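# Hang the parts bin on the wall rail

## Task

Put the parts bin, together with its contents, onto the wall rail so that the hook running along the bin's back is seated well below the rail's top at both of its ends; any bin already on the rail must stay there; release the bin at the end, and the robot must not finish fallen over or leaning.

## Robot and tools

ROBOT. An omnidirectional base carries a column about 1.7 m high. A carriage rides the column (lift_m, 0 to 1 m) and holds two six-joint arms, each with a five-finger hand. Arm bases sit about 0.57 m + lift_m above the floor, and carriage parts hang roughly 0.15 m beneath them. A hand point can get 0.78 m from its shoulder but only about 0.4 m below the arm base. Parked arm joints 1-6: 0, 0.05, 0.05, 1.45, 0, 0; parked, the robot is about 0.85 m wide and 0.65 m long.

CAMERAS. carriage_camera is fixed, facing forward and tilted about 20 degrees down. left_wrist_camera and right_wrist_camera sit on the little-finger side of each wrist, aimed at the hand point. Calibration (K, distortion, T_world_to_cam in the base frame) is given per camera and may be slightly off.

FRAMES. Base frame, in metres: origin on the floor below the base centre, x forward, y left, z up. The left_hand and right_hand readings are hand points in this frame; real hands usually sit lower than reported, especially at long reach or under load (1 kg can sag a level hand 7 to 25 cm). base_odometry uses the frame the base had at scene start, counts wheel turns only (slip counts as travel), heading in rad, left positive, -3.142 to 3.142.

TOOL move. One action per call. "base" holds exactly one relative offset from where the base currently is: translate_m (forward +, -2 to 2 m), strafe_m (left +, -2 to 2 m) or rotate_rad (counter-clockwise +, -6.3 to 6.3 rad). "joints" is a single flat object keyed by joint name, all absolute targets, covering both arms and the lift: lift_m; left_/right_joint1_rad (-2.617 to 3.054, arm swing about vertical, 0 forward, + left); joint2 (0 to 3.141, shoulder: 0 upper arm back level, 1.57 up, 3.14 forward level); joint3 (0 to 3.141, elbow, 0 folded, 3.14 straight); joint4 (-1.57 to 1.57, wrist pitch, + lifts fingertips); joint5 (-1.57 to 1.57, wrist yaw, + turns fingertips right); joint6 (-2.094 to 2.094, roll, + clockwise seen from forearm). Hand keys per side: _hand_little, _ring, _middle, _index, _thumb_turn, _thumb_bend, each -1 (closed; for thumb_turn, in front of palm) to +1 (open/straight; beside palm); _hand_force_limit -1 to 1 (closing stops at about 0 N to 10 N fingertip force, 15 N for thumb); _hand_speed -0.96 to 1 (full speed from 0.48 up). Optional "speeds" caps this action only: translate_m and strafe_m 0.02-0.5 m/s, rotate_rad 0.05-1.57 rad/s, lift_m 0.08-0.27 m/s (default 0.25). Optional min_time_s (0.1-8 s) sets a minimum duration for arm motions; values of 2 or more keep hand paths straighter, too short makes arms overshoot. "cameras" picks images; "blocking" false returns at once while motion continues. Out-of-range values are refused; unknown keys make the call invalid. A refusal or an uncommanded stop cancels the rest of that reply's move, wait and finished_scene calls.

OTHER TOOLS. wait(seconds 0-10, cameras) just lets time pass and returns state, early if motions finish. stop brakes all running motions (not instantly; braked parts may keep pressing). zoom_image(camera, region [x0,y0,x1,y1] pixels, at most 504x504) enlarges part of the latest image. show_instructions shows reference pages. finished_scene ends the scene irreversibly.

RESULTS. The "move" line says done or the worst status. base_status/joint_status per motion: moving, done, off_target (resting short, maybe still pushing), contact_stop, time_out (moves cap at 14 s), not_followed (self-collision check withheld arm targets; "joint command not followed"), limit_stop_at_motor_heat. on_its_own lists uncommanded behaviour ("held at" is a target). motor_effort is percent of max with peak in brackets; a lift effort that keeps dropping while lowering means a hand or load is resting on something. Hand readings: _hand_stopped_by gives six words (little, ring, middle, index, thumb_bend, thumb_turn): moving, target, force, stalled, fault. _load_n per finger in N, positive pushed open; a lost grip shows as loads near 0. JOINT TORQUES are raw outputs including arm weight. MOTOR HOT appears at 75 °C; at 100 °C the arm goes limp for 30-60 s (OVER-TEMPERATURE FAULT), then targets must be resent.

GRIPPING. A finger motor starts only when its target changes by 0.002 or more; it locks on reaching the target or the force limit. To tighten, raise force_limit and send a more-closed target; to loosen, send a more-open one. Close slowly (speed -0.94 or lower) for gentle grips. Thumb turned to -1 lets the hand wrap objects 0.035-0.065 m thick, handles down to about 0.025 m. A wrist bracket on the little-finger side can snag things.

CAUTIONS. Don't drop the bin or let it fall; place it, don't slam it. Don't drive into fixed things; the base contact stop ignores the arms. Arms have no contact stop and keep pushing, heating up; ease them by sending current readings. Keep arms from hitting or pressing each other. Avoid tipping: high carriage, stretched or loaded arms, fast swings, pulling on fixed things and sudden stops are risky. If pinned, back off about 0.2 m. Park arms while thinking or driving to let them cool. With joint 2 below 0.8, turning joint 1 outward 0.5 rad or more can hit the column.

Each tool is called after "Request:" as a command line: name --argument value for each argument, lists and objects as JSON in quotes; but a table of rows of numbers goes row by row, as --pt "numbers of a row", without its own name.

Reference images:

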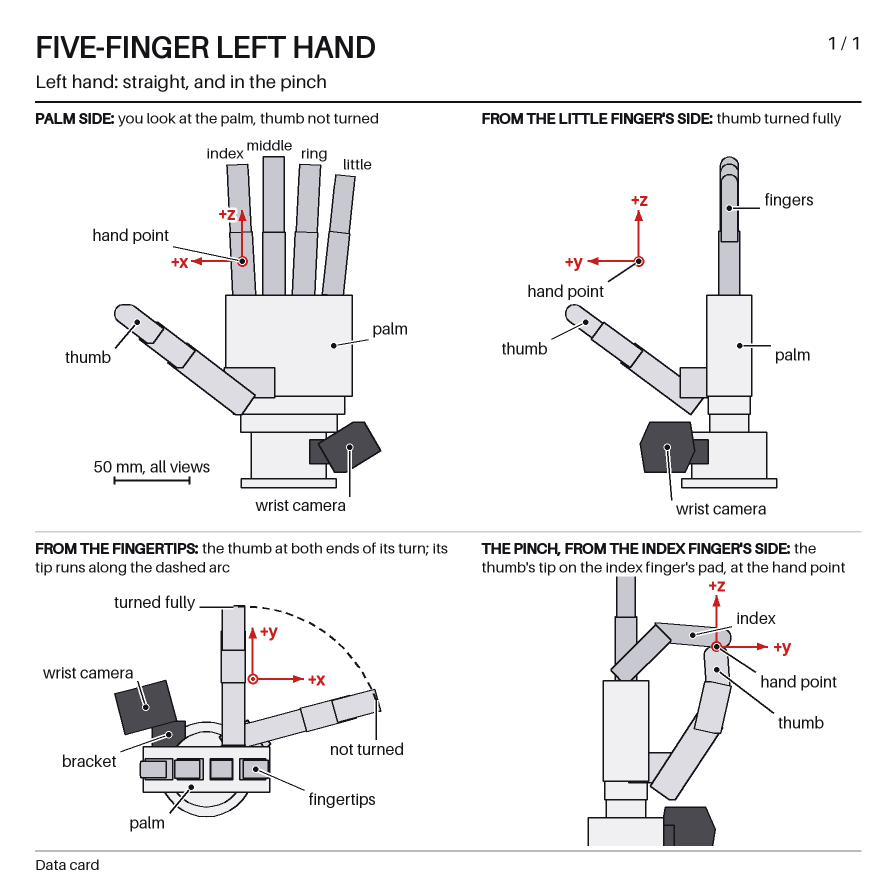

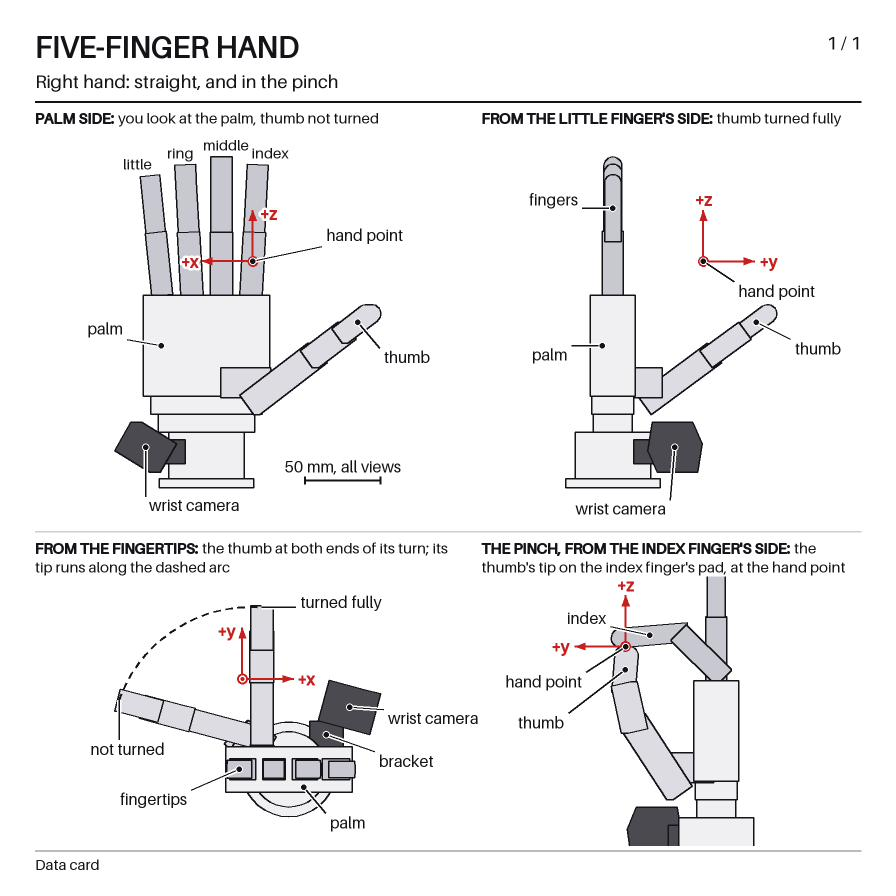

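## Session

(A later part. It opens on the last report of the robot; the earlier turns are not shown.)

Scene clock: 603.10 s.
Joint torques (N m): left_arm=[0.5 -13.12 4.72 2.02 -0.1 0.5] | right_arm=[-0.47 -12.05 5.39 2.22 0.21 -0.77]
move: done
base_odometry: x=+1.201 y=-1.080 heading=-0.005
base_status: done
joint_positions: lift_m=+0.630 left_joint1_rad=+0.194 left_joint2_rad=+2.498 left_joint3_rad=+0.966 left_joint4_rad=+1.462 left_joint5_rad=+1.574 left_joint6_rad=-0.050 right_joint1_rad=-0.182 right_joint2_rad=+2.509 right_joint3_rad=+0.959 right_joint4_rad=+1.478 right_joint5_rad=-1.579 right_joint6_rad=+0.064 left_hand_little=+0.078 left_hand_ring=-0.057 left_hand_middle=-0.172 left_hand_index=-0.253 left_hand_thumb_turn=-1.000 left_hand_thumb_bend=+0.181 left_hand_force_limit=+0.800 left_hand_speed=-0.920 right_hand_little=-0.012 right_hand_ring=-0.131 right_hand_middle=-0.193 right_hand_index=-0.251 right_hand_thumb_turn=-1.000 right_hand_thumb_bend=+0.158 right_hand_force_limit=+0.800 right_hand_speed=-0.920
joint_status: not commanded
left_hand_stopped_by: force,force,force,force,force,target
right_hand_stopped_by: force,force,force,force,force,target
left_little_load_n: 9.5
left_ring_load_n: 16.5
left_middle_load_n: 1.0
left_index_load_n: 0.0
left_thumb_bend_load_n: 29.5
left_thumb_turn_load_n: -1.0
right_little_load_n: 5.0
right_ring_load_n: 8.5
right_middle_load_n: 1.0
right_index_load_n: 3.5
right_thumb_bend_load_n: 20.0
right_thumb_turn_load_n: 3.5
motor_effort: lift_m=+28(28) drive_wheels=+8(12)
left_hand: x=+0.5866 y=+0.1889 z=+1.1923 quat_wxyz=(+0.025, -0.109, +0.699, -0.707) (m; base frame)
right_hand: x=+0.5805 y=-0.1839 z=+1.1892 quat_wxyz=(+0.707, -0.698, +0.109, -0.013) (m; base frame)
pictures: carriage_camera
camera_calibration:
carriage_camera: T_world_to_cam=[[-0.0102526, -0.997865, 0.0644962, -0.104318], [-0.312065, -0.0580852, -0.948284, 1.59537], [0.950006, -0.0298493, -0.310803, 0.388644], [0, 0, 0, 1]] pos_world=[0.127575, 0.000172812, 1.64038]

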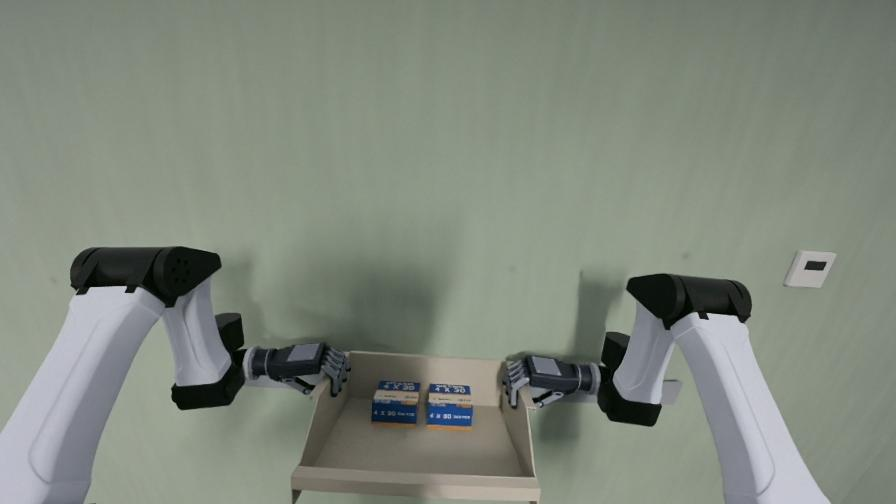

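Request:
move --base '{"translate_m": -0.016}' --speeds '{"translate_m": 0.04}'

Request:
move --joints '{"lift_m": 0.6}' --speeds '{"lift_m": 0.08}' --cameras '["all"]'

Request:
zoom_image --camera "carriage_camera" --region '[240, 310, 640, 500]'

Scene clock: 627.87 s.
Joint torques (N m): left_arm=[0.47 -13.05 3.95 1.79 -0.12 -0.27] | right_arm=[-0.62 -12.07 4.3 2.06 0.24 -0.04]
move: done
base_odometry: x=+1.185 y=-1.080 heading=-0.005
base_status: done
joint_positions: lift_m=+0.630 left_joint1_rad=+0.194 left_joint2_rad=+2.498 left_joint3_rad=+0.975 left_joint4_rad=+1.482 left_joint5_rad=+1.574 left_joint6_rad=+0.017 right_joint1_rad=-0.179 right_joint2_rad=+2.509 right_joint3_rad=+0.975 right_joint4_rad=+1.492 right_joint5_rad=-1.579 right_joint6_rad=-0.001 left_hand_little=+0.078 left_hand_ring=-0.057 left_hand_middle=-0.172 left_hand_index=-0.252 left_hand_thumb_turn=-1.000 left_hand_thumb_bend=+0.182 left_hand_force_limit=+0.800 left_hand_speed=-0.920 right_hand_little=-0.012 right_hand_ring=-0.131 right_hand_middle=-0.193 right_hand_index=-0.251 right_hand_thumb_turn=-1.000 right_hand_thumb_bend=+0.159 right_hand_force_limit=+0.800 right_hand_speed=-0.920
joint_status: not commanded
left_hand_stopped_by: force,force,force,force,force,target
right_hand_stopped_by: force,force,force,force,force,target
left_little_load_n: 6.0
left_ring_load_n: 13.0
left_middle_load_n: 0.5
left_index_load_n: 3.0
left_thumb_bend_load_n: 30.5
left_thumb_turn_load_n: -2.5
right_little_load_n: 4.5
right_ring_load_n: 8.0
right_middle_load_n: 3.0
right_index_load_n: 6.0
right_thumb_bend_load_n: 19.5
right_thumb_turn_load_n: 2.0
motor_effort: lift_m=+28(28) drive_wheels=-4(11)
left_hand: x=+0.5942 y=+0.1903 z=+1.1917 quat_wxyz=(+0.059, -0.075, +0.703, -0.705) (m; base frame)
right_hand: x=+0.5896 y=-0.1847 z=+1.1890 quat_wxyz=(+0.706, -0.703, +0.074, -0.046) (m; base frame)
pictures: none

Scene clock: 628.60 s.
Joint torques (N m): left_arm=[0.51 -13.09 3.73 1.8 -0.11 -0.23] | right_arm=[-0.75 -12.21 4.16 2.03 0.25 -0.12]
move: done
base_odometry: x=+1.185 y=-1.080 heading=-0.005
base_status: not commanded
joint_positions: lift_m=+0.600 left_joint1_rad=+0.194 left_joint2_rad=+2.498 left_joint3_rad=+0.976 left_joint4_rad=+1.484 left_joint5_rad=+1.574 left_joint6_rad=+0.020 right_joint1_rad=-0.178 right_joint2_rad=+2.511 right_joint3_rad=+0.977 right_joint4_rad=+1.493 right_joint5_rad=-1.579 right_joint6_rad=+0.001 left_hand_little=+0.078 left_hand_ring=-0.057 left_hand_middle=-0.172 left_hand_index=-0.252 left_hand_thumb_turn=-1.000 left_hand_thumb_bend=+0.182 left_hand_force_limit=+0.800 left_hand_speed=-0.920 right_hand_little=-0.012 right_hand_ring=-0.131 right_hand_middle=-0.193 right_hand_index=-0.251 right_hand_thumb_turn=-1.000 right_hand_thumb_bend=+0.159 right_hand_force_limit=+0.800 right_hand_speed=-0.920
joint_status: all done
left_hand_stopped_by: force,force,force,force,force,target
right_hand_stopped_by: force,force,force,force,force,target
left_little_load_n: 5.5
left_ring_load_n: 13.5
left_middle_load_n: 0.5
left_index_load_n: 2.0
left_thumb_bend_load_n: 29.0
left_thumb_turn_load_n: -1.5
right_little_load_n: 3.5
right_ring_load_n: 7.0
right_middle_load_n: 3.0
right_index_load_n: 6.0
right_thumb_bend_load_n: 19.5
right_thumb_turn_load_n: 2.5
motor_effort: lift_m=+30(31) drive_wheels=+1(5)
left_hand: x=+0.5947 y=+0.1904 z=+1.1614 quat_wxyz=(+0.060, -0.074, +0.703, -0.705) (m; base frame)
right_hand: x=+0.5895 y=-0.1844 z=+1.1586 quat_wxyz=(+0.706, -0.703, +0.075, -0.045) (m; base frame)
pictures: carriage_camera, left_wrist_camera, right_wrist_camera
camera_calibration:
carriage_camera: T_world_to_cam=[[-0.0102526, -0.997865, 0.0644962, -0.102364], [-0.312065, -0.0580852, -0.948284, 1.56663], [0.950006, -0.0298493, -0.310803, 0.379226], [0, 0, 0, 1]] pos_world=[0.127575, 0.000172812, 1.61008]
left_wrist_camera: T_world_to_cam=[[-0.228037, -0.0510658, 0.972312, -0.980512], [-0.922308, 0.331336, -0.198908, 0.713641], [-0.312005, -0.94213, -0.122655, 0.61986], [0, 0, 0, 1]] pos_world=[0.628003, 0.297463, 1.17134]
right_wrist_camera: T_world_to_cam=[[0.150822, -0.0271581, -0.988188, 1.05436], [-0.925294, -0.355741, -0.131446, 0.632781], [-0.347969, 0.93419, -0.0787829, 0.585212], [0, 0, 0, 1]] pos_world=[0.630124, -0.292959, 1.17119]

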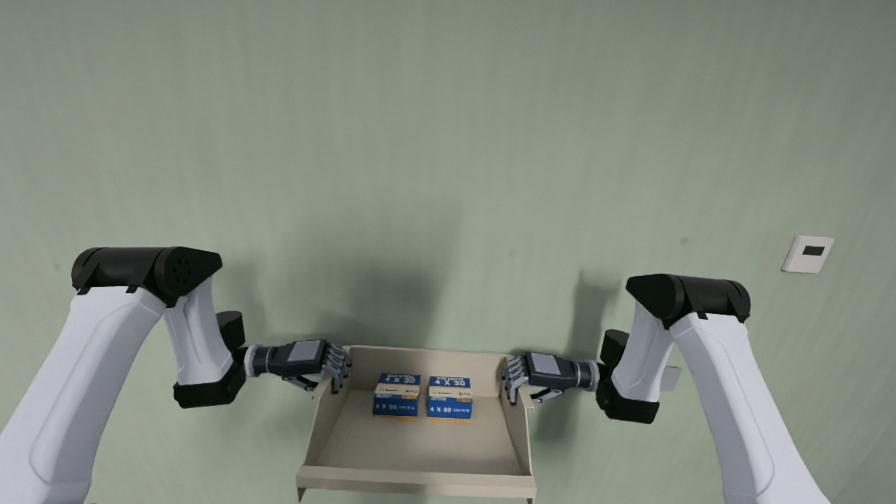

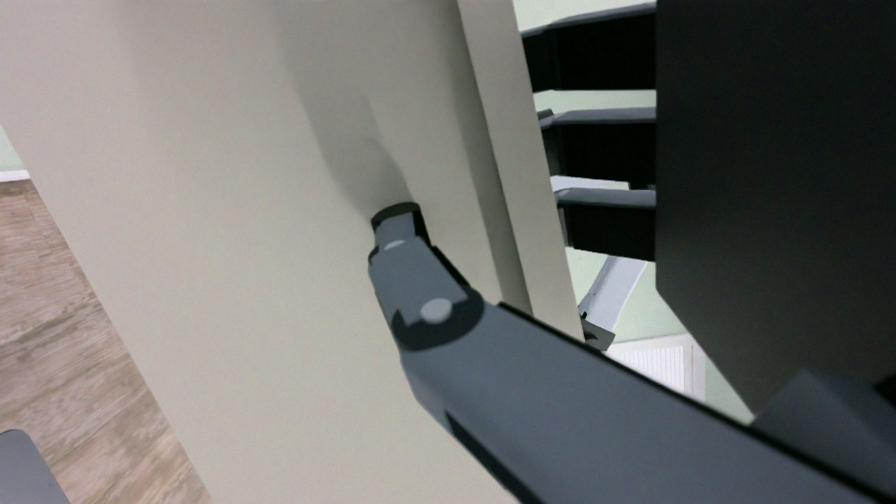

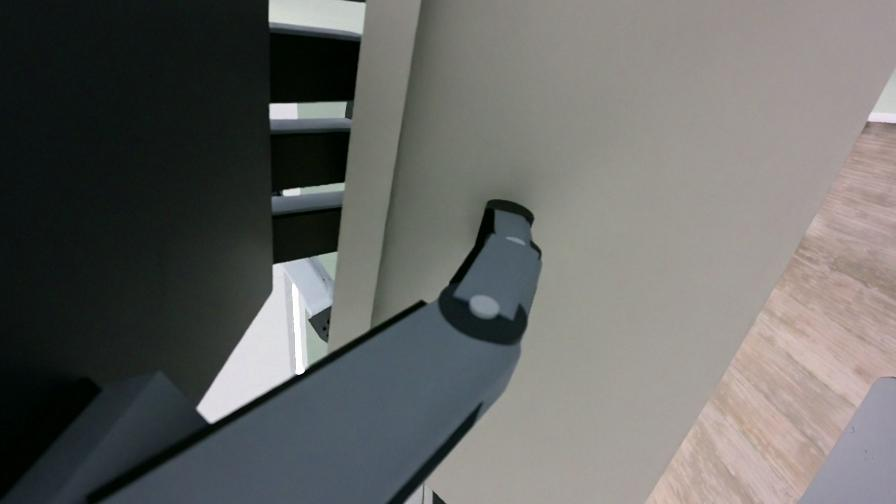

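Scaled by 1.260 from the camera's 896x504 image, which has a finer 1280x720 frame.

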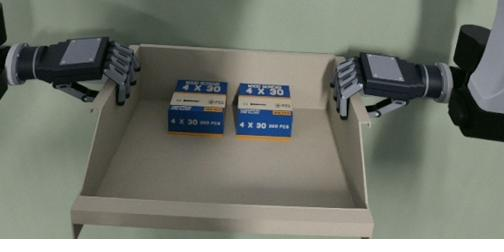

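Request:
move --joints '{"lift_m": 0.58}' --speeds '{"lift_m": 0.08}'

Request:
move --joints '{"lift_m": 0.56}' --speeds '{"lift_m": 0.08}' --cameras '["carriage_camera"]'

Scene clock: 638.07 s.
Joint torques (N m): left_arm=[0.51 -13.09 4 1.72 -0.11 -0.21] | right_arm=[-0.87 -12.16 4.31 1.91 0.27 -0.15]
move: done
base_odometry: x=+1.185 y=-1.080 heading=-0.005
base_status: not commanded
joint_positions: lift_m=+0.580 left_joint1_rad=+0.194 left_joint2_rad=+2.498 left_joint3_rad=+0.976 left_joint4_rad=+1.488 left_joint5_rad=+1.574 left_joint6_rad=+0.016 right_joint1_rad=-0.178 right_joint2_rad=+2.511 right_joint3_rad=+0.975 right_joint4_rad=+1.503 right_joint5_rad=-1.579 right_joint6_rad=+0.008 left_hand_little=+0.078 left_hand_ring=-0.057 left_hand_middle=-0.172 left_hand_index=-0.252 left_hand_thumb_turn=-1.000 left_hand_thumb_bend=+0.183 left_hand_force_limit=+0.800 left_hand_speed=-0.920 right_hand_little=-0.012 right_hand_ring=-0.131 right_hand_middle=-0.193 right_hand_index=-0.251 right_hand_thumb_turn=-1.000 right_hand_thumb_bend=+0.159 right_hand_force_limit=+0.800 right_hand_speed=-0.920
joint_status: all done
left_hand_stopped_by: force,force,force,force,force,target
right_hand_stopped_by: force,force,force,force,force,target
left_little_load_n: 5.5
left_ring_load_n: 11.0
left_middle_load_n: 0.0
left_index_load_n: 1.5
left_thumb_bend_load_n: 34.0
left_thumb_turn_load_n: -2.0
right_little_load_n: 4.0
right_ring_load_n: 6.0
right_middle_load_n: 2.0
right_index_load_n: 5.0
right_thumb_bend_load_n: 23.0
right_thumb_turn_load_n: 2.0
motor_effort: lift_m=+29(30) drive_wheels=+4(4)
left_hand: x=+0.5948 y=+0.1904 z=+1.1417 quat_wxyz=(+0.061, -0.073, +0.703, -0.705) (m; base frame)
right_hand: x=+0.5891 y=-0.1843 z=+1.1391 quat_wxyz=(+0.706, -0.703, +0.075, -0.045) (m; base frame)
pictures: none

Scene clock: 638.77 s.
Joint torques (N m): left_arm=[0.57 -12.46 3.95 1.12 -0.16 0.02] | right_arm=[-0.9 -11.08 4.66 1.04 0.34 -0.42]
move: done
base_odometry: x=+1.185 y=-1.080 heading=-0.005
base_status: not commanded
joint_positions: lift_m=+0.560 left_joint1_rad=+0.193 left_joint2_rad=+2.491 left_joint3_rad=+0.976 left_joint4_rad=+1.541 left_joint5_rad=+1.574 left_joint6_rad=-0.010 right_joint1_rad=-0.177 right_joint2_rad=+2.500 right_joint3_rad=+0.970 right_joint4_rad=+1.576 right_joint5_rad=-1.579 right_joint6_rad=+0.032 left_hand_little=+0.078 left_hand_ring=-0.057 left_hand_middle=-0.172 left_hand_index=-0.252 left_hand_thumb_turn=-1.000 left_hand_thumb_bend=+0.183 left_hand_force_limit=+0.800 left_hand_speed=-0.920 right_hand_little=-0.012 right_hand_ring=-0.131 right_hand_middle=-0.193 right_hand_index=-0.251 right_hand_thumb_turn=-1.000 right_hand_thumb_bend=+0.160 right_hand_force_limit=+0.800 right_hand_speed=-0.920
joint_status: all done
left_hand_stopped_by: force,force,force,force,force,target
right_hand_stopped_by: force,force,force,force,force,target
left_little_load_n: 11.0
left_ring_load_n: 10.0
left_middle_load_n: 0.5
left_index_load_n: 1.5
left_thumb_bend_load_n: 25.5
left_thumb_turn_load_n: 3.5
right_little_load_n: 6.0
right_ring_load_n: 5.0
right_middle_load_n: 2.0
right_index_load_n: 5.0
right_thumb_bend_load_n: 22.5
right_thumb_turn_load_n: 6.5
on_its_own: left_joint4_rad moved +0.053 to your old target +1.530; right_joint4_rad moved +0.073 to your old target +1.550
motor_effort: lift_m=+24(26) drive_wheels=+8(9)
left_hand: x=+0.5974 y=+0.1908 z=+1.1278 quat_wxyz=(+0.073, -0.061, +0.704, -0.703) (m; base frame)
right_hand: x=+0.5918 y=-0.1844 z=+1.1261 quat_wxyz=(+0.704, -0.705, +0.055, -0.064) (m; base frame)
pictures: carriage_camera
camera_calibration:
carriage_camera: T_world_to_cam=[[-0.0102526, -0.997865, 0.0644962, -0.0998225], [-0.312065, -0.0580852, -0.948284, 1.52927], [0.950006, -0.0298493, -0.310803, 0.366981], [0, 0, 0, 1]] pos_world=[0.127575, 0.000172812, 1.57068]

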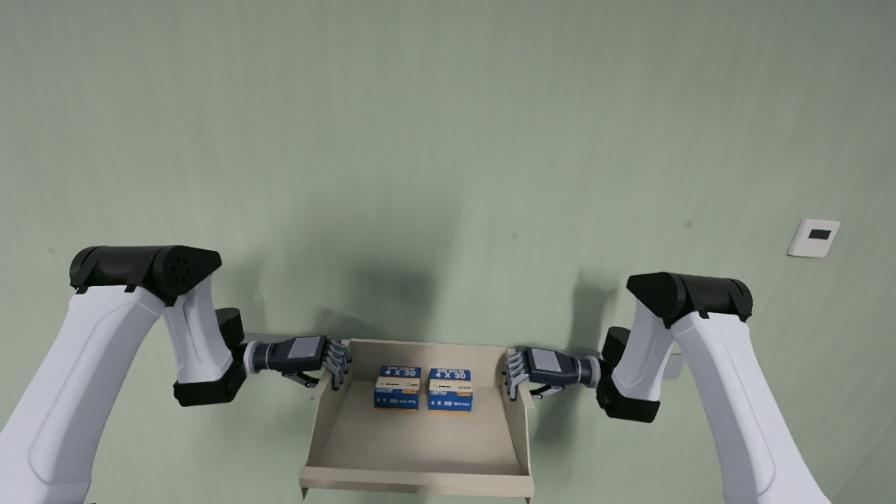

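Request:
zoom_image --camera "carriage_camera" --region '[220, 320, 380, 380]'

Request:
zoom_image --camera "carriage_camera" --region '[480, 325, 720, 415]'

Scaled by 3.150 from the camera's 896x504 image, which has a finer 1280x720 frame.

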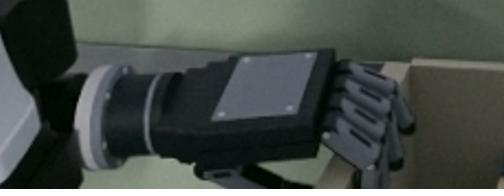

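Scaled by 2.100 from the camera's 896x504 image, which has a finer 1280x720 frame.

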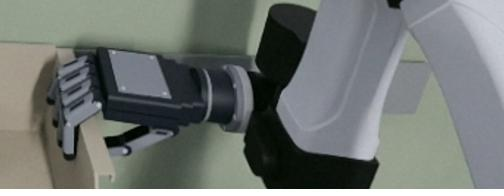

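Request:
move --joints '{"lift_m": 0.55}' --speeds '{"lift_m": 0.08}' --cameras '["all"]'

Request:
zoom_image --camera "carriage_camera" --region '[220, 310, 380, 370]'

Request:
zoom_image --camera "carriage_camera" --region '[480, 310, 720, 400]'

Scene clock: 651.87 s.
Joint torques (N m): left_arm=[0.61 -10.33 4 0.92 -0.18 0.45] | right_arm=[-0.92 -8.79 5.26 1.02 0.37 -0.66]
move: done
base_odometry: x=+1.185 y=-1.080 heading=-0.005
base_status: not commanded
joint_positions: lift_m=+0.551 left_joint1_rad=+0.192 left_joint2_rad=+2.471 left_joint3_rad=+0.976 left_joint4_rad=+1.557 left_joint5_rad=+1.574 left_joint6_rad=-0.048 right_joint1_rad=-0.177 right_joint2_rad=+2.475 right_joint3_rad=+0.965 right_joint4_rad=+1.576 right_joint5_rad=-1.579 right_joint6_rad=+0.053 left_hand_little=+0.078 left_hand_ring=-0.057 left_hand_middle=-0.172 left_hand_index=-0.252 left_hand_thumb_turn=-1.000 left_hand_thumb_bend=+0.183 left_hand_force_limit=+0.800 left_hand_speed=-0.920 right_hand_little=-0.012 right_hand_ring=-0.131 right_hand_middle=-0.193 right_hand_index=-0.251 right_hand_thumb_turn=-1.000 right_hand_thumb_bend=+0.160 right_hand_force_limit=+0.800 right_hand_speed=-0.920
joint_status: all done
left_hand_stopped_by: force,force,force,force,force,target
right_hand_stopped_by: force,force,force,force,force,target
left_little_load_n: 12.0
left_ring_load_n: 10.5
left_middle_load_n: 0.5
left_index_load_n: 2.0
left_thumb_bend_load_n: 22.0
left_thumb_turn_load_n: 9.0
right_little_load_n: 6.5
right_ring_load_n: 5.5
right_middle_load_n: 2.0
right_index_load_n: 5.5
right_thumb_bend_load_n: 20.5
right_thumb_turn_load_n: 9.0
motor_effort: lift_m=+22(23) drive_wheels=+10(10)
left_hand: x=+0.5986 y=+0.1908 z=+1.1264 quat_wxyz=(+0.072, -0.062, +0.704, -0.703) (m; base frame)
right_hand: x=+0.5926 y=-0.1844 z=+1.1247 quat_wxyz=(+0.704, -0.705, +0.055, -0.064) (m; base frame)
pictures: carriage_camera, left_wrist_camera, right_wrist_camera
camera_calibration:
carriage_camera: T_world_to_cam=[[-0.0102526, -0.997865, 0.0644962, -0.0991969], [-0.312065, -0.0580852, -0.948284, 1.52007], [0.950006, -0.0298493, -0.310803, 0.363966], [0, 0, 0, 1]] pos_world=[0.127575, 0.000172812, 1.56098]
left_wrist_camera: T_world_to_cam=[[-0.259605, -0.0572087, 0.964019, -0.916191], [-0.914994, 0.33383, -0.226592, 0.736447], [-0.308855, -0.940896, -0.13901, 0.633479], [0, 0, 0, 1]] pos_world=[0.631649, 0.297775, 1.13816]
right_wrist_camera: T_world_to_cam=[[0.204323, -0.0368862, -0.978208, 0.97573], [-0.916324, -0.358766, -0.177869, 0.67742], [-0.344387, 0.932698, -0.107104, 0.613148], [0, 0, 0, 1]] pos_world=[0.632532, -0.292856, 1.14063]

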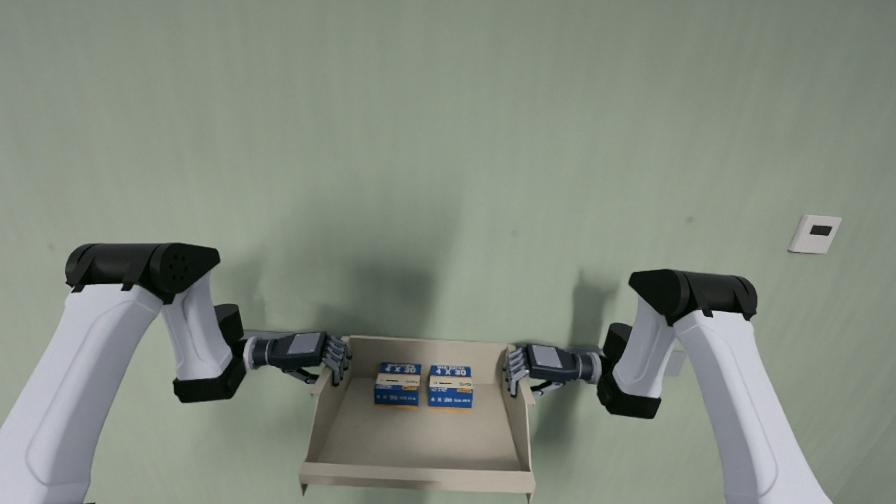

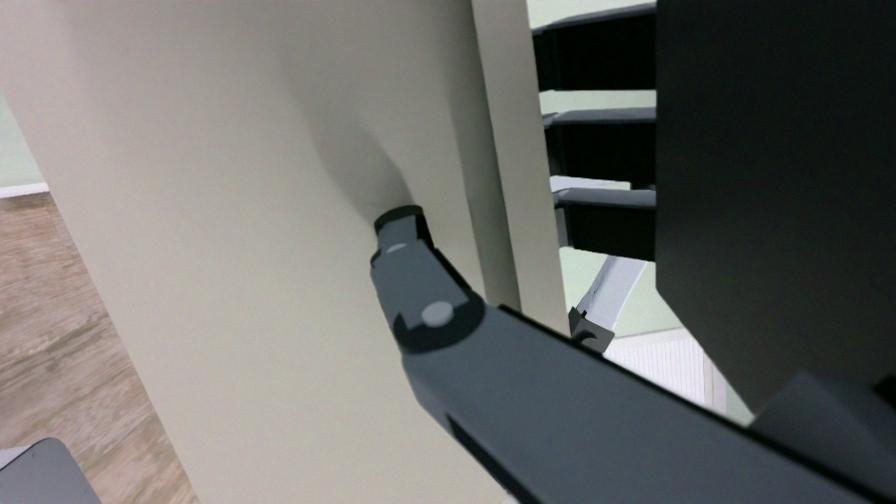

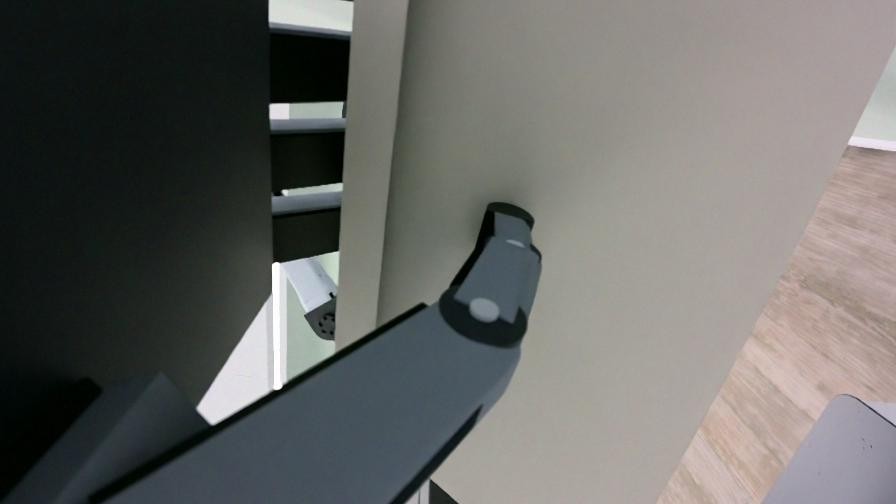

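Scaled by 3.150 from the camera's 896x504 image, which has a finer 1280x720 frame.

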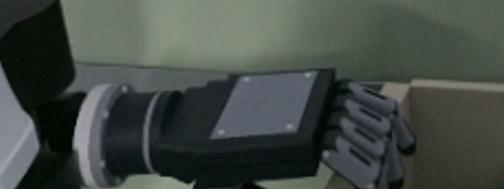

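Scaled by 2.100 from the camera's 896x504 image, which has a finer 1280x720 frame.

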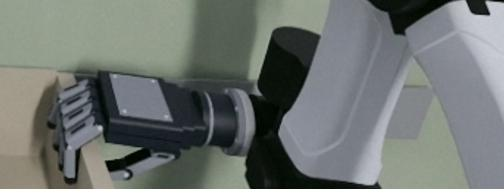

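Request:
zoom_image --camera "carriage_camera" --region '[320, 315, 430, 355]'

Request:
zoom_image --camera "carriage_camera" --region '[430, 320, 540, 360]'

Scaled by 4.582 from the camera's 896x504 image, which has a finer 1280x720 frame.

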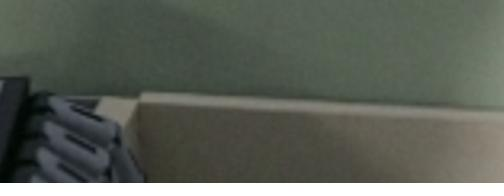

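Scaled by 4.582 from the camera's 896x504 image, which has a finer 1280x720 frame.

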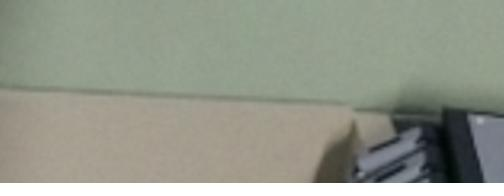

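Request:
move --base '{"translate_m": -0.02}' --speeds '{"translate_m": 0.04}' --cameras '["carriage_camera"]'

Request:
zoom_image --camera "carriage_camera" --region '[320, 315, 430, 355]'

Request:
zoom_image --camera "carriage_camera" --region '[430, 320, 540, 360]'

Scene clock: 674.57 s.
Joint torques (N m): left_arm=[0.92 -10.56 2.21 1.13 -0.04 -0.27] | right_arm=[-1.36 -9.39 2.28 1.37 0.18 -0.04]
move: done
base_odometry: x=+1.165 y=-1.080 heading=-0.005
base_status: done
joint_positions: lift_m=+0.550 left_joint1_rad=+0.186 left_joint2_rad=+2.471 left_joint3_rad=+0.997 left_joint4_rad=+1.546 left_joint5_rad=+1.557 left_joint6_rad=+0.027 right_joint1_rad=-0.172 right_joint2_rad=+2.478 right_joint3_rad=+1.002 right_joint4_rad=+1.548 right_joint5_rad=-1.567 right_joint6_rad=-0.004 left_hand_little=+0.078 left_hand_ring=-0.057 left_hand_middle=-0.172 left_hand_index=-0.252 left_hand_thumb_turn=-1.000 left_hand_thumb_bend=+0.182 left_hand_force_limit=+0.800 left_hand_speed=-0.920 right_hand_little=-0.012 right_hand_ring=-0.131 right_hand_middle=-0.193 right_hand_index=-0.251 right_hand_thumb_turn=-1.000 right_hand_thumb_bend=+0.160 right_hand_force_limit=+0.800 right_hand_speed=-0.920
joint_status: not commanded
left_hand_stopped_by: force,force,force,force,force,target
right_hand_stopped_by: force,force,force,force,force,target
left_little_load_n: 5.5
left_ring_load_n: 10.0
left_middle_load_n: 5.0
left_index_load_n: 4.0
left_thumb_bend_load_n: 16.5
left_thumb_turn_load_n: -7.0
right_little_load_n: 4.5
right_ring_load_n: 7.0
right_middle_load_n: 5.0
right_index_load_n: 7.0
right_thumb_bend_load_n: 15.0
right_thumb_turn_load_n: 1.5
motor_effort: lift_m=+26(27) drive_wheels=-4(9)
left_hand: x=+0.6113 y=+0.1904 z=+1.1263 quat_wxyz=(+0.105, -0.036, +0.706, -0.700) (m; base frame)
right_hand: x=+0.6065 y=-0.1846 z=+1.1250 quat_wxyz=(+0.702, -0.706, +0.035, -0.088) (m; base frame)
pictures: carriage_camera
camera_calibration:
carriage_camera: T_world_to_cam=[[-0.0102526, -0.997865, 0.0644962, -0.0991646], [-0.312065, -0.0580852, -0.948284, 1.5196], [0.950006, -0.0298493, -0.310803, 0.363811], [0, 0, 0, 1]] pos_world=[0.127575, 0.000172812, 1.56048]

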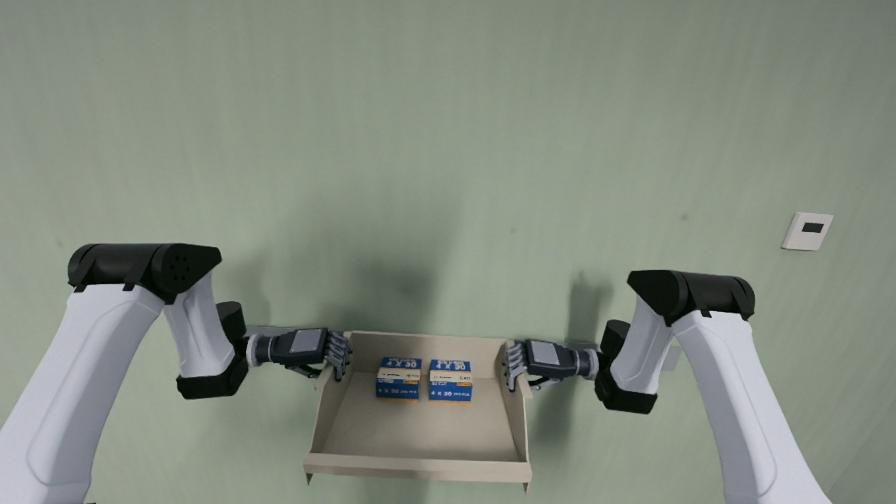

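Scaled by 4.582 from the camera's 896x504 image, which has a finer 1280x720 frame.

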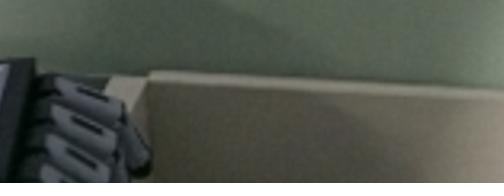

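Scaled by 4.582 from the camera's 896x504 image, which has a finer 1280x720 frame.

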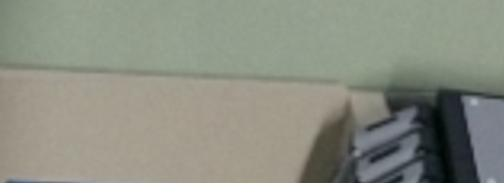

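Request:
move --base '{"translate_m": 0.01}' --joints '{"lift_m": 0.537}' --speeds '{"translate_m": 0.04, "lift_m": 0.08}' --cameras '["all"]'

Request:
zoom_image --camera "carriage_camera" --region '[320, 310, 430, 350]'

Request:
zoom_image --camera "carriage_camera" --region '[430, 310, 540, 350]'

Scene clock: 681.20 s.
Joint torques (N m): left_arm=[0.98 -8.57 2.92 0.73 -0.22 0.4] | right_arm=[-1.18 -6.69 4.05 1.02 0.37 -0.67]
move: done
base_odometry: x=+1.174 y=-1.080 heading=-0.005
base_status: done
joint_positions: lift_m=+0.538 left_joint1_rad=+0.189 left_joint2_rad=+2.452 left_joint3_rad=+0.991 left_joint4_rad=+1.573 left_joint5_rad=+1.573 left_joint6_rad=-0.045 right_joint1_rad=-0.174 right_joint2_rad=+2.453 right_joint3_rad=+0.982 right_joint4_rad=+1.576 right_joint5_rad=-1.579 right_joint6_rad=+0.051 left_hand_little=+0.078 left_hand_ring=-0.057 left_hand_middle=-0.172 left_hand_index=-0.252 left_hand_thumb_turn=-1.000 left_hand_thumb_bend=+0.178 left_hand_force_limit=+0.800 left_hand_speed=-0.920 right_hand_little=-0.012 right_hand_ring=-0.131 right_hand_middle=-0.193 right_hand_index=-0.250 right_hand_thumb_turn=-1.000 right_hand_thumb_bend=+0.157 right_hand_force_limit=+0.800 right_hand_speed=-0.920
joint_status: all done
left_hand_stopped_by: force,force,force,force,force,target
right_hand_stopped_by: force,force,force,force,force,target
left_little_load_n: 8.5
left_ring_load_n: 10.0
left_middle_load_n: 3.0
left_index_load_n: 5.5
left_thumb_bend_load_n: 7.0
left_thumb_turn_load_n: 3.0
right_little_load_n: 5.0
right_ring_load_n: 6.5
right_middle_load_n: 3.5
right_index_load_n: 8.0
right_thumb_bend_load_n: 9.5
right_thumb_turn_load_n: 5.0
motor_effort: lift_m=+22(24) drive_wheels=+7(12)
left_hand: x=+0.6061 y=+0.1908 z=+1.1224 quat_wxyz=(+0.089, -0.042, +0.706, -0.701) (m; base frame)
right_hand: x=+0.6002 y=-0.1845 z=+1.1209 quat_wxyz=(+0.703, -0.706, +0.039, -0.078) (m; base frame)
pictures: carriage_camera, left_wrist_camera, right_wrist_camera
camera_calibration:
carriage_camera: T_world_to_cam=[[-0.0102526, -0.997865, 0.0644962, -0.0983649], [-0.312065, -0.0580852, -0.948284, 1.50784], [0.950006, -0.0298493, -0.310803, 0.359957], [0, 0, 0, 1]] pos_world=[0.127575, 0.000172812, 1.54808]
left_wrist_camera: T_world_to_cam=[[-0.309556, -0.0659055, 0.948595, -0.861116], [-0.901026, 0.339113, -0.270472, 0.78219], [-0.303855, -0.938434, -0.164357, 0.66025], [0, 0, 0, 1]] pos_world=[0.638831, 0.297599, 1.13693]
right_wrist_camera: T_world_to_cam=[[0.243569, -0.0432277, -0.96892, 0.935259], [-0.907514, -0.362621, -0.211954, 0.715896], [-0.342188, 0.930934, -0.127553, 0.636649], [0, 0, 0, 1]] pos_world=[0.63974, -0.29265, 1.13913]

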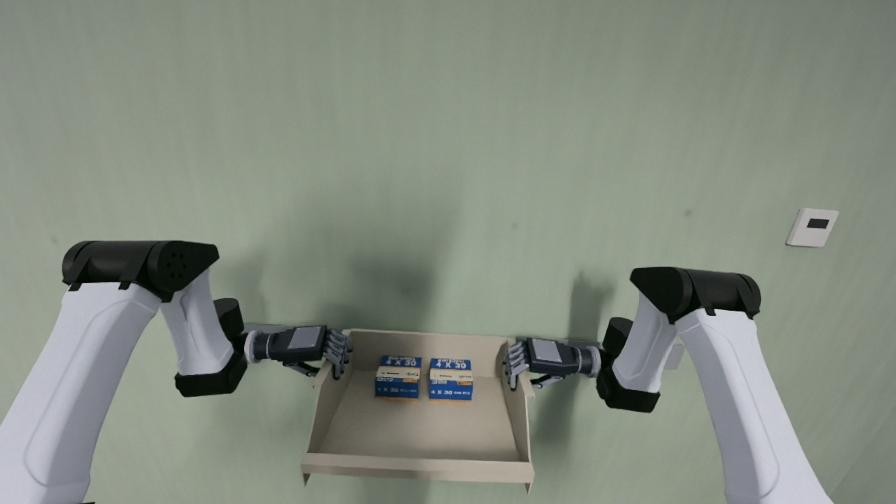

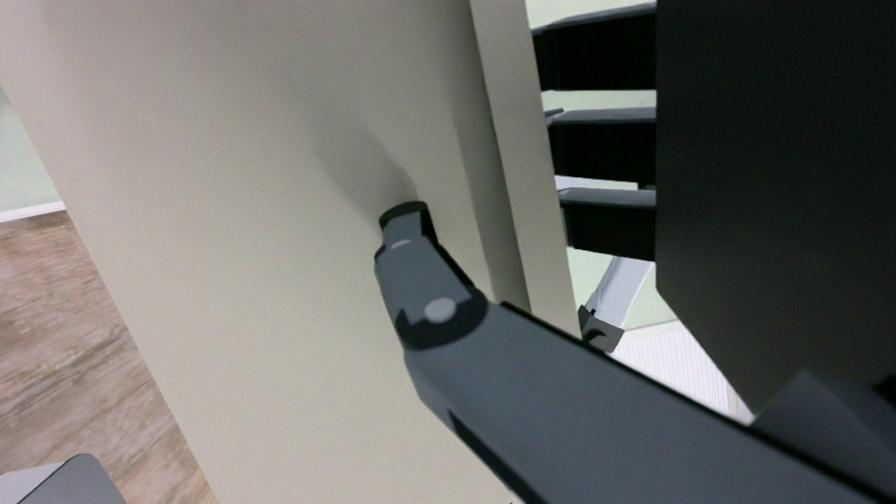

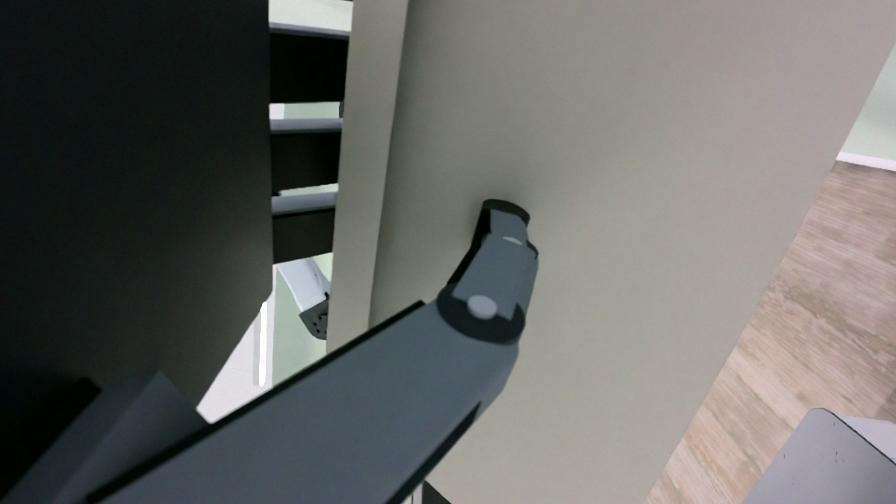

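Scaled by 4.582 from the camera's 896x504 image, which has a finer 1280x720 frame.

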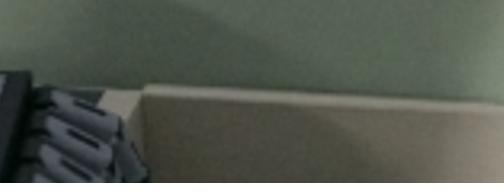

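Scaled by 4.582 from the camera's 896x504 image, which has a finer 1280x720 frame.

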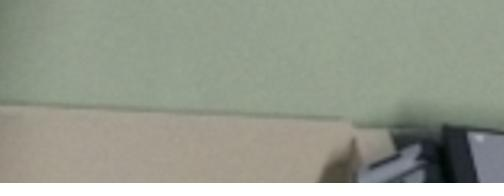

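Request:
move --joints '{"lift_m": 0.547}' --speeds '{"lift_m": 0.08}'

Request:
move --joints '{"left_hand_speed": -0.8, "right_hand_speed": -0.8, "left_hand_thumb_bend": 1, "right_hand_thumb_bend": 1, "left_hand_index": 1, "left_hand_middle": 1, "left_hand_ring": 1, "left_hand_little": 1, "right_hand_index": 1, "right_hand_middle": 1, "right_hand_ring": 1, "right_hand_little": 1}' --cameras '["all"]'

Request:
zoom_image --camera "carriage_camera" --region '[320, 310, 430, 350]'

Request:
zoom_image --camera "carriage_camera" --region '[430, 310, 540, 350]'

Scene clock: 694.67 s.
Joint torques (N m): left_arm=[0.95 -9.63 2.92 1.12 -0.19 0.13] | right_arm=[-1.09 -8.46 3.97 1.09 0.34 -0.38]
move: done
base_odometry: x=+1.174 y=-1.080 heading=-0.005
base_status: not commanded
joint_positions: lift_m=+0.547 left_joint1_rad=+0.189 left_joint2_rad=+2.462 left_joint3_rad=+0.991 left_joint4_rad=+1.540 left_joint5_rad=+1.573 left_joint6_rad=-0.017 right_joint1_rad=-0.174 right_joint2_rad=+2.470 right_joint3_rad=+0.981 right_joint4_rad=+1.571 right_joint5_rad=-1.579 right_joint6_rad=+0.026 left_hand_little=+0.078 left_hand_ring=-0.057 left_hand_middle=-0.172 left_hand_index=-0.252 left_hand_thumb_turn=-1.000 left_hand_thumb_bend=+0.180 left_hand_force_limit=+0.800 left_hand_speed=-0.920 right_hand_little=-0.012 right_hand_ring=-0.131 right_hand_middle=-0.193 right_hand_index=-0.250 right_hand_thumb_turn=-1.000 right_hand_thumb_bend=+0.157 right_hand_force_limit=+0.800 right_hand_speed=-0.920
joint_status: all done
left_hand_stopped_by: force,force,force,force,force,target
right_hand_stopped_by: force,force,force,force,force,target
left_little_load_n: 7.5
left_ring_load_n: 8.0
left_middle_load_n: 1.5
left_index_load_n: 4.0
left_thumb_bend_load_n: 18.5
left_thumb_turn_load_n: -2.0
right_little_load_n: 4.0
right_ring_load_n: 5.0
right_middle_load_n: 3.5
right_index_load_n: 8.0
right_thumb_bend_load_n: 12.5
right_thumb_turn_load_n: 3.5
motor_effort: lift_m=+28(30) drive_wheels=+3(8)
left_hand: x=+0.6047 y=+0.1906 z=+1.1261 quat_wxyz=(+0.084, -0.047, +0.706, -0.702) (m; base frame)
right_hand: x=+0.5990 y=-0.1845 z=+1.1235 quat_wxyz=(+0.703, -0.706, +0.039, -0.078) (m; base frame)
pictures: none

Scene clock: 698.10 s.
Joint torques (N m): left_arm=[0.68 -9.59 2.89 1.18 -0.11 0.07] | right_arm=[-0.35 -8.62 3.52 1.23 0.2 -0.14]
move: done
base_odometry: x=+1.175 y=-1.080 heading=-0.005
base_status: not commanded
joint_positions: lift_m=+0.547 left_joint1_rad=+0.192 left_joint2_rad=+2.462 left_joint3_rad=+0.991 left_joint4_rad=+1.535 left_joint5_rad=+1.567 left_joint6_rad=-0.011 right_joint1_rad=-0.183 right_joint2_rad=+2.471 right_joint3_rad=+0.988 right_joint4_rad=+1.560 right_joint5_rad=-1.568 right_joint6_rad=+0.008 left_hand_little=+1.000 left_hand_ring=+1.000 left_hand_middle=+1.000 left_hand_index=+1.000 left_hand_thumb_turn=-1.000 left_hand_thumb_bend=+1.000 left_hand_force_limit=+0.800 left_hand_speed=-0.800 right_hand_little=+1.000 right_hand_ring=+1.000 right_hand_middle=+1.000 right_hand_index=+1.000 right_hand_thumb_turn=-1.000 right_hand_thumb_bend=+1.000 right_hand_force_limit=+0.800 right_hand_speed=-0.800
joint_status: all done
left_hand_stopped_by: target,target,target,target,target,target
right_hand_stopped_by: target,target,target,target,target,target
left_little_load_n: 0.0
left_ring_load_n: 0.0
left_middle_load_n: 0.0
left_index_load_n: 0.0
left_thumb_bend_load_n: 0.0
left_thumb_turn_load_n: 0.0
right_little_load_n: 0.0
right_ring_load_n: 0.0
right_middle_load_n: 0.0
right_index_load_n: 0.0
right_thumb_bend_load_n: 0.0
right_thumb_turn_load_n: 0.0
motor_effort: lift_m=+28(28) drive_wheels=-1(3)
left_hand: x=+0.6065 y=+0.1918 z=+1.1257 quat_wxyz=(+0.088, -0.050, +0.705, -0.702) (m; base frame)
right_hand: x=+0.6046 y=-0.1882 z=+1.1231 quat_wxyz=(+0.701, -0.706, +0.042, -0.090) (m; base frame)
pictures: carriage_camera, left_wrist_camera, right_wrist_camera
camera_calibration:
carriage_camera: T_world_to_cam=[[-0.0102526, -0.997865, 0.0644962, -0.0989647], [-0.312065, -0.0580852, -0.948284, 1.51666], [0.950006, -0.0298493, -0.310803, 0.362847], [0, 0, 0, 1]] pos_world=[0.127575, 0.000172812, 1.55738]
left_wrist_camera: T_world_to_cam=[[-0.296621, -0.0658602, 0.952722, -0.876534], [-0.907661, 0.329625, -0.259805, 0.776942], [-0.29693, -0.941812, -0.157553, 0.650657], [0, 0, 0, 1]] pos_world=[0.638401, 0.298968, 1.13946]
right_wrist_camera: T_world_to_cam=[[0.256304, -0.0496053, -0.965322, 0.92326], [-0.911557, -0.344593, -0.224321, 0.73869], [-0.321516, 0.937441, -0.133539, 0.63741], [0, 0, 0, 1]] pos_world=[0.641659, -0.297188, 1.14207]

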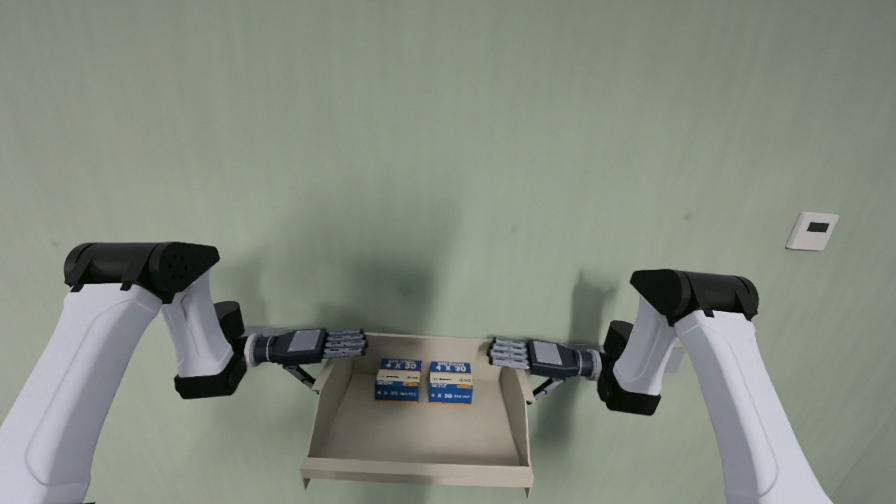

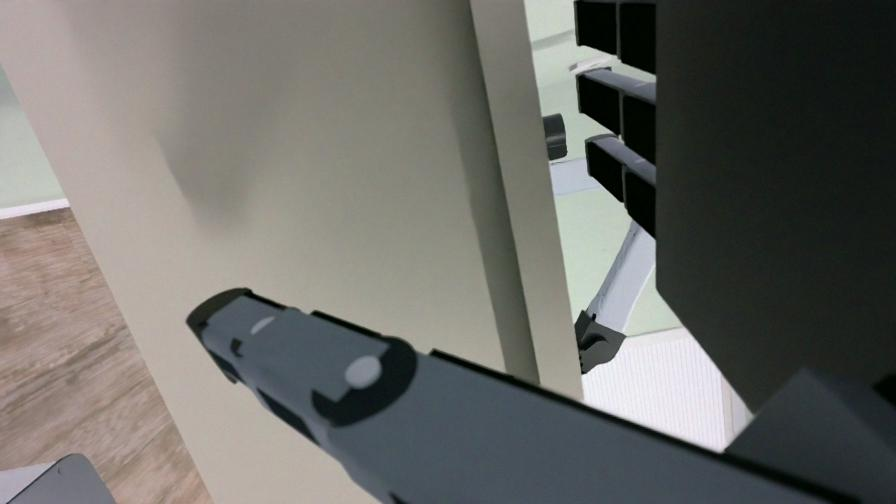

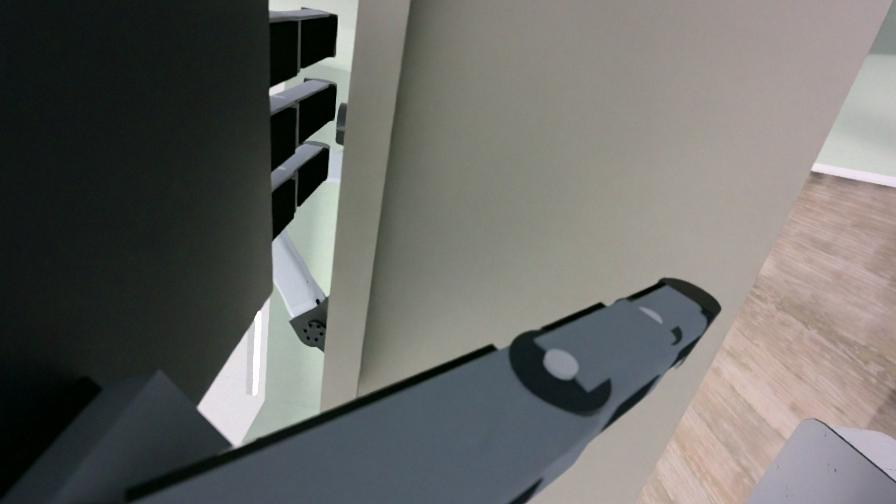

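Scaled by 4.582 from the camera's 896x504 image, which has a finer 1280x720 frame.

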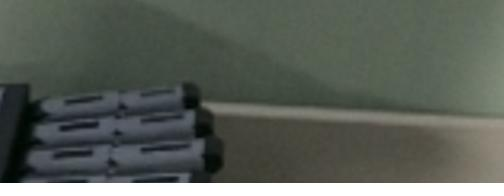

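Scaled by 4.582 from the camera's 896x504 image, which has a finer 1280x720 frame.

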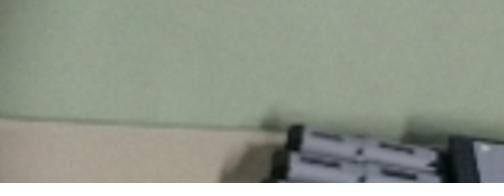

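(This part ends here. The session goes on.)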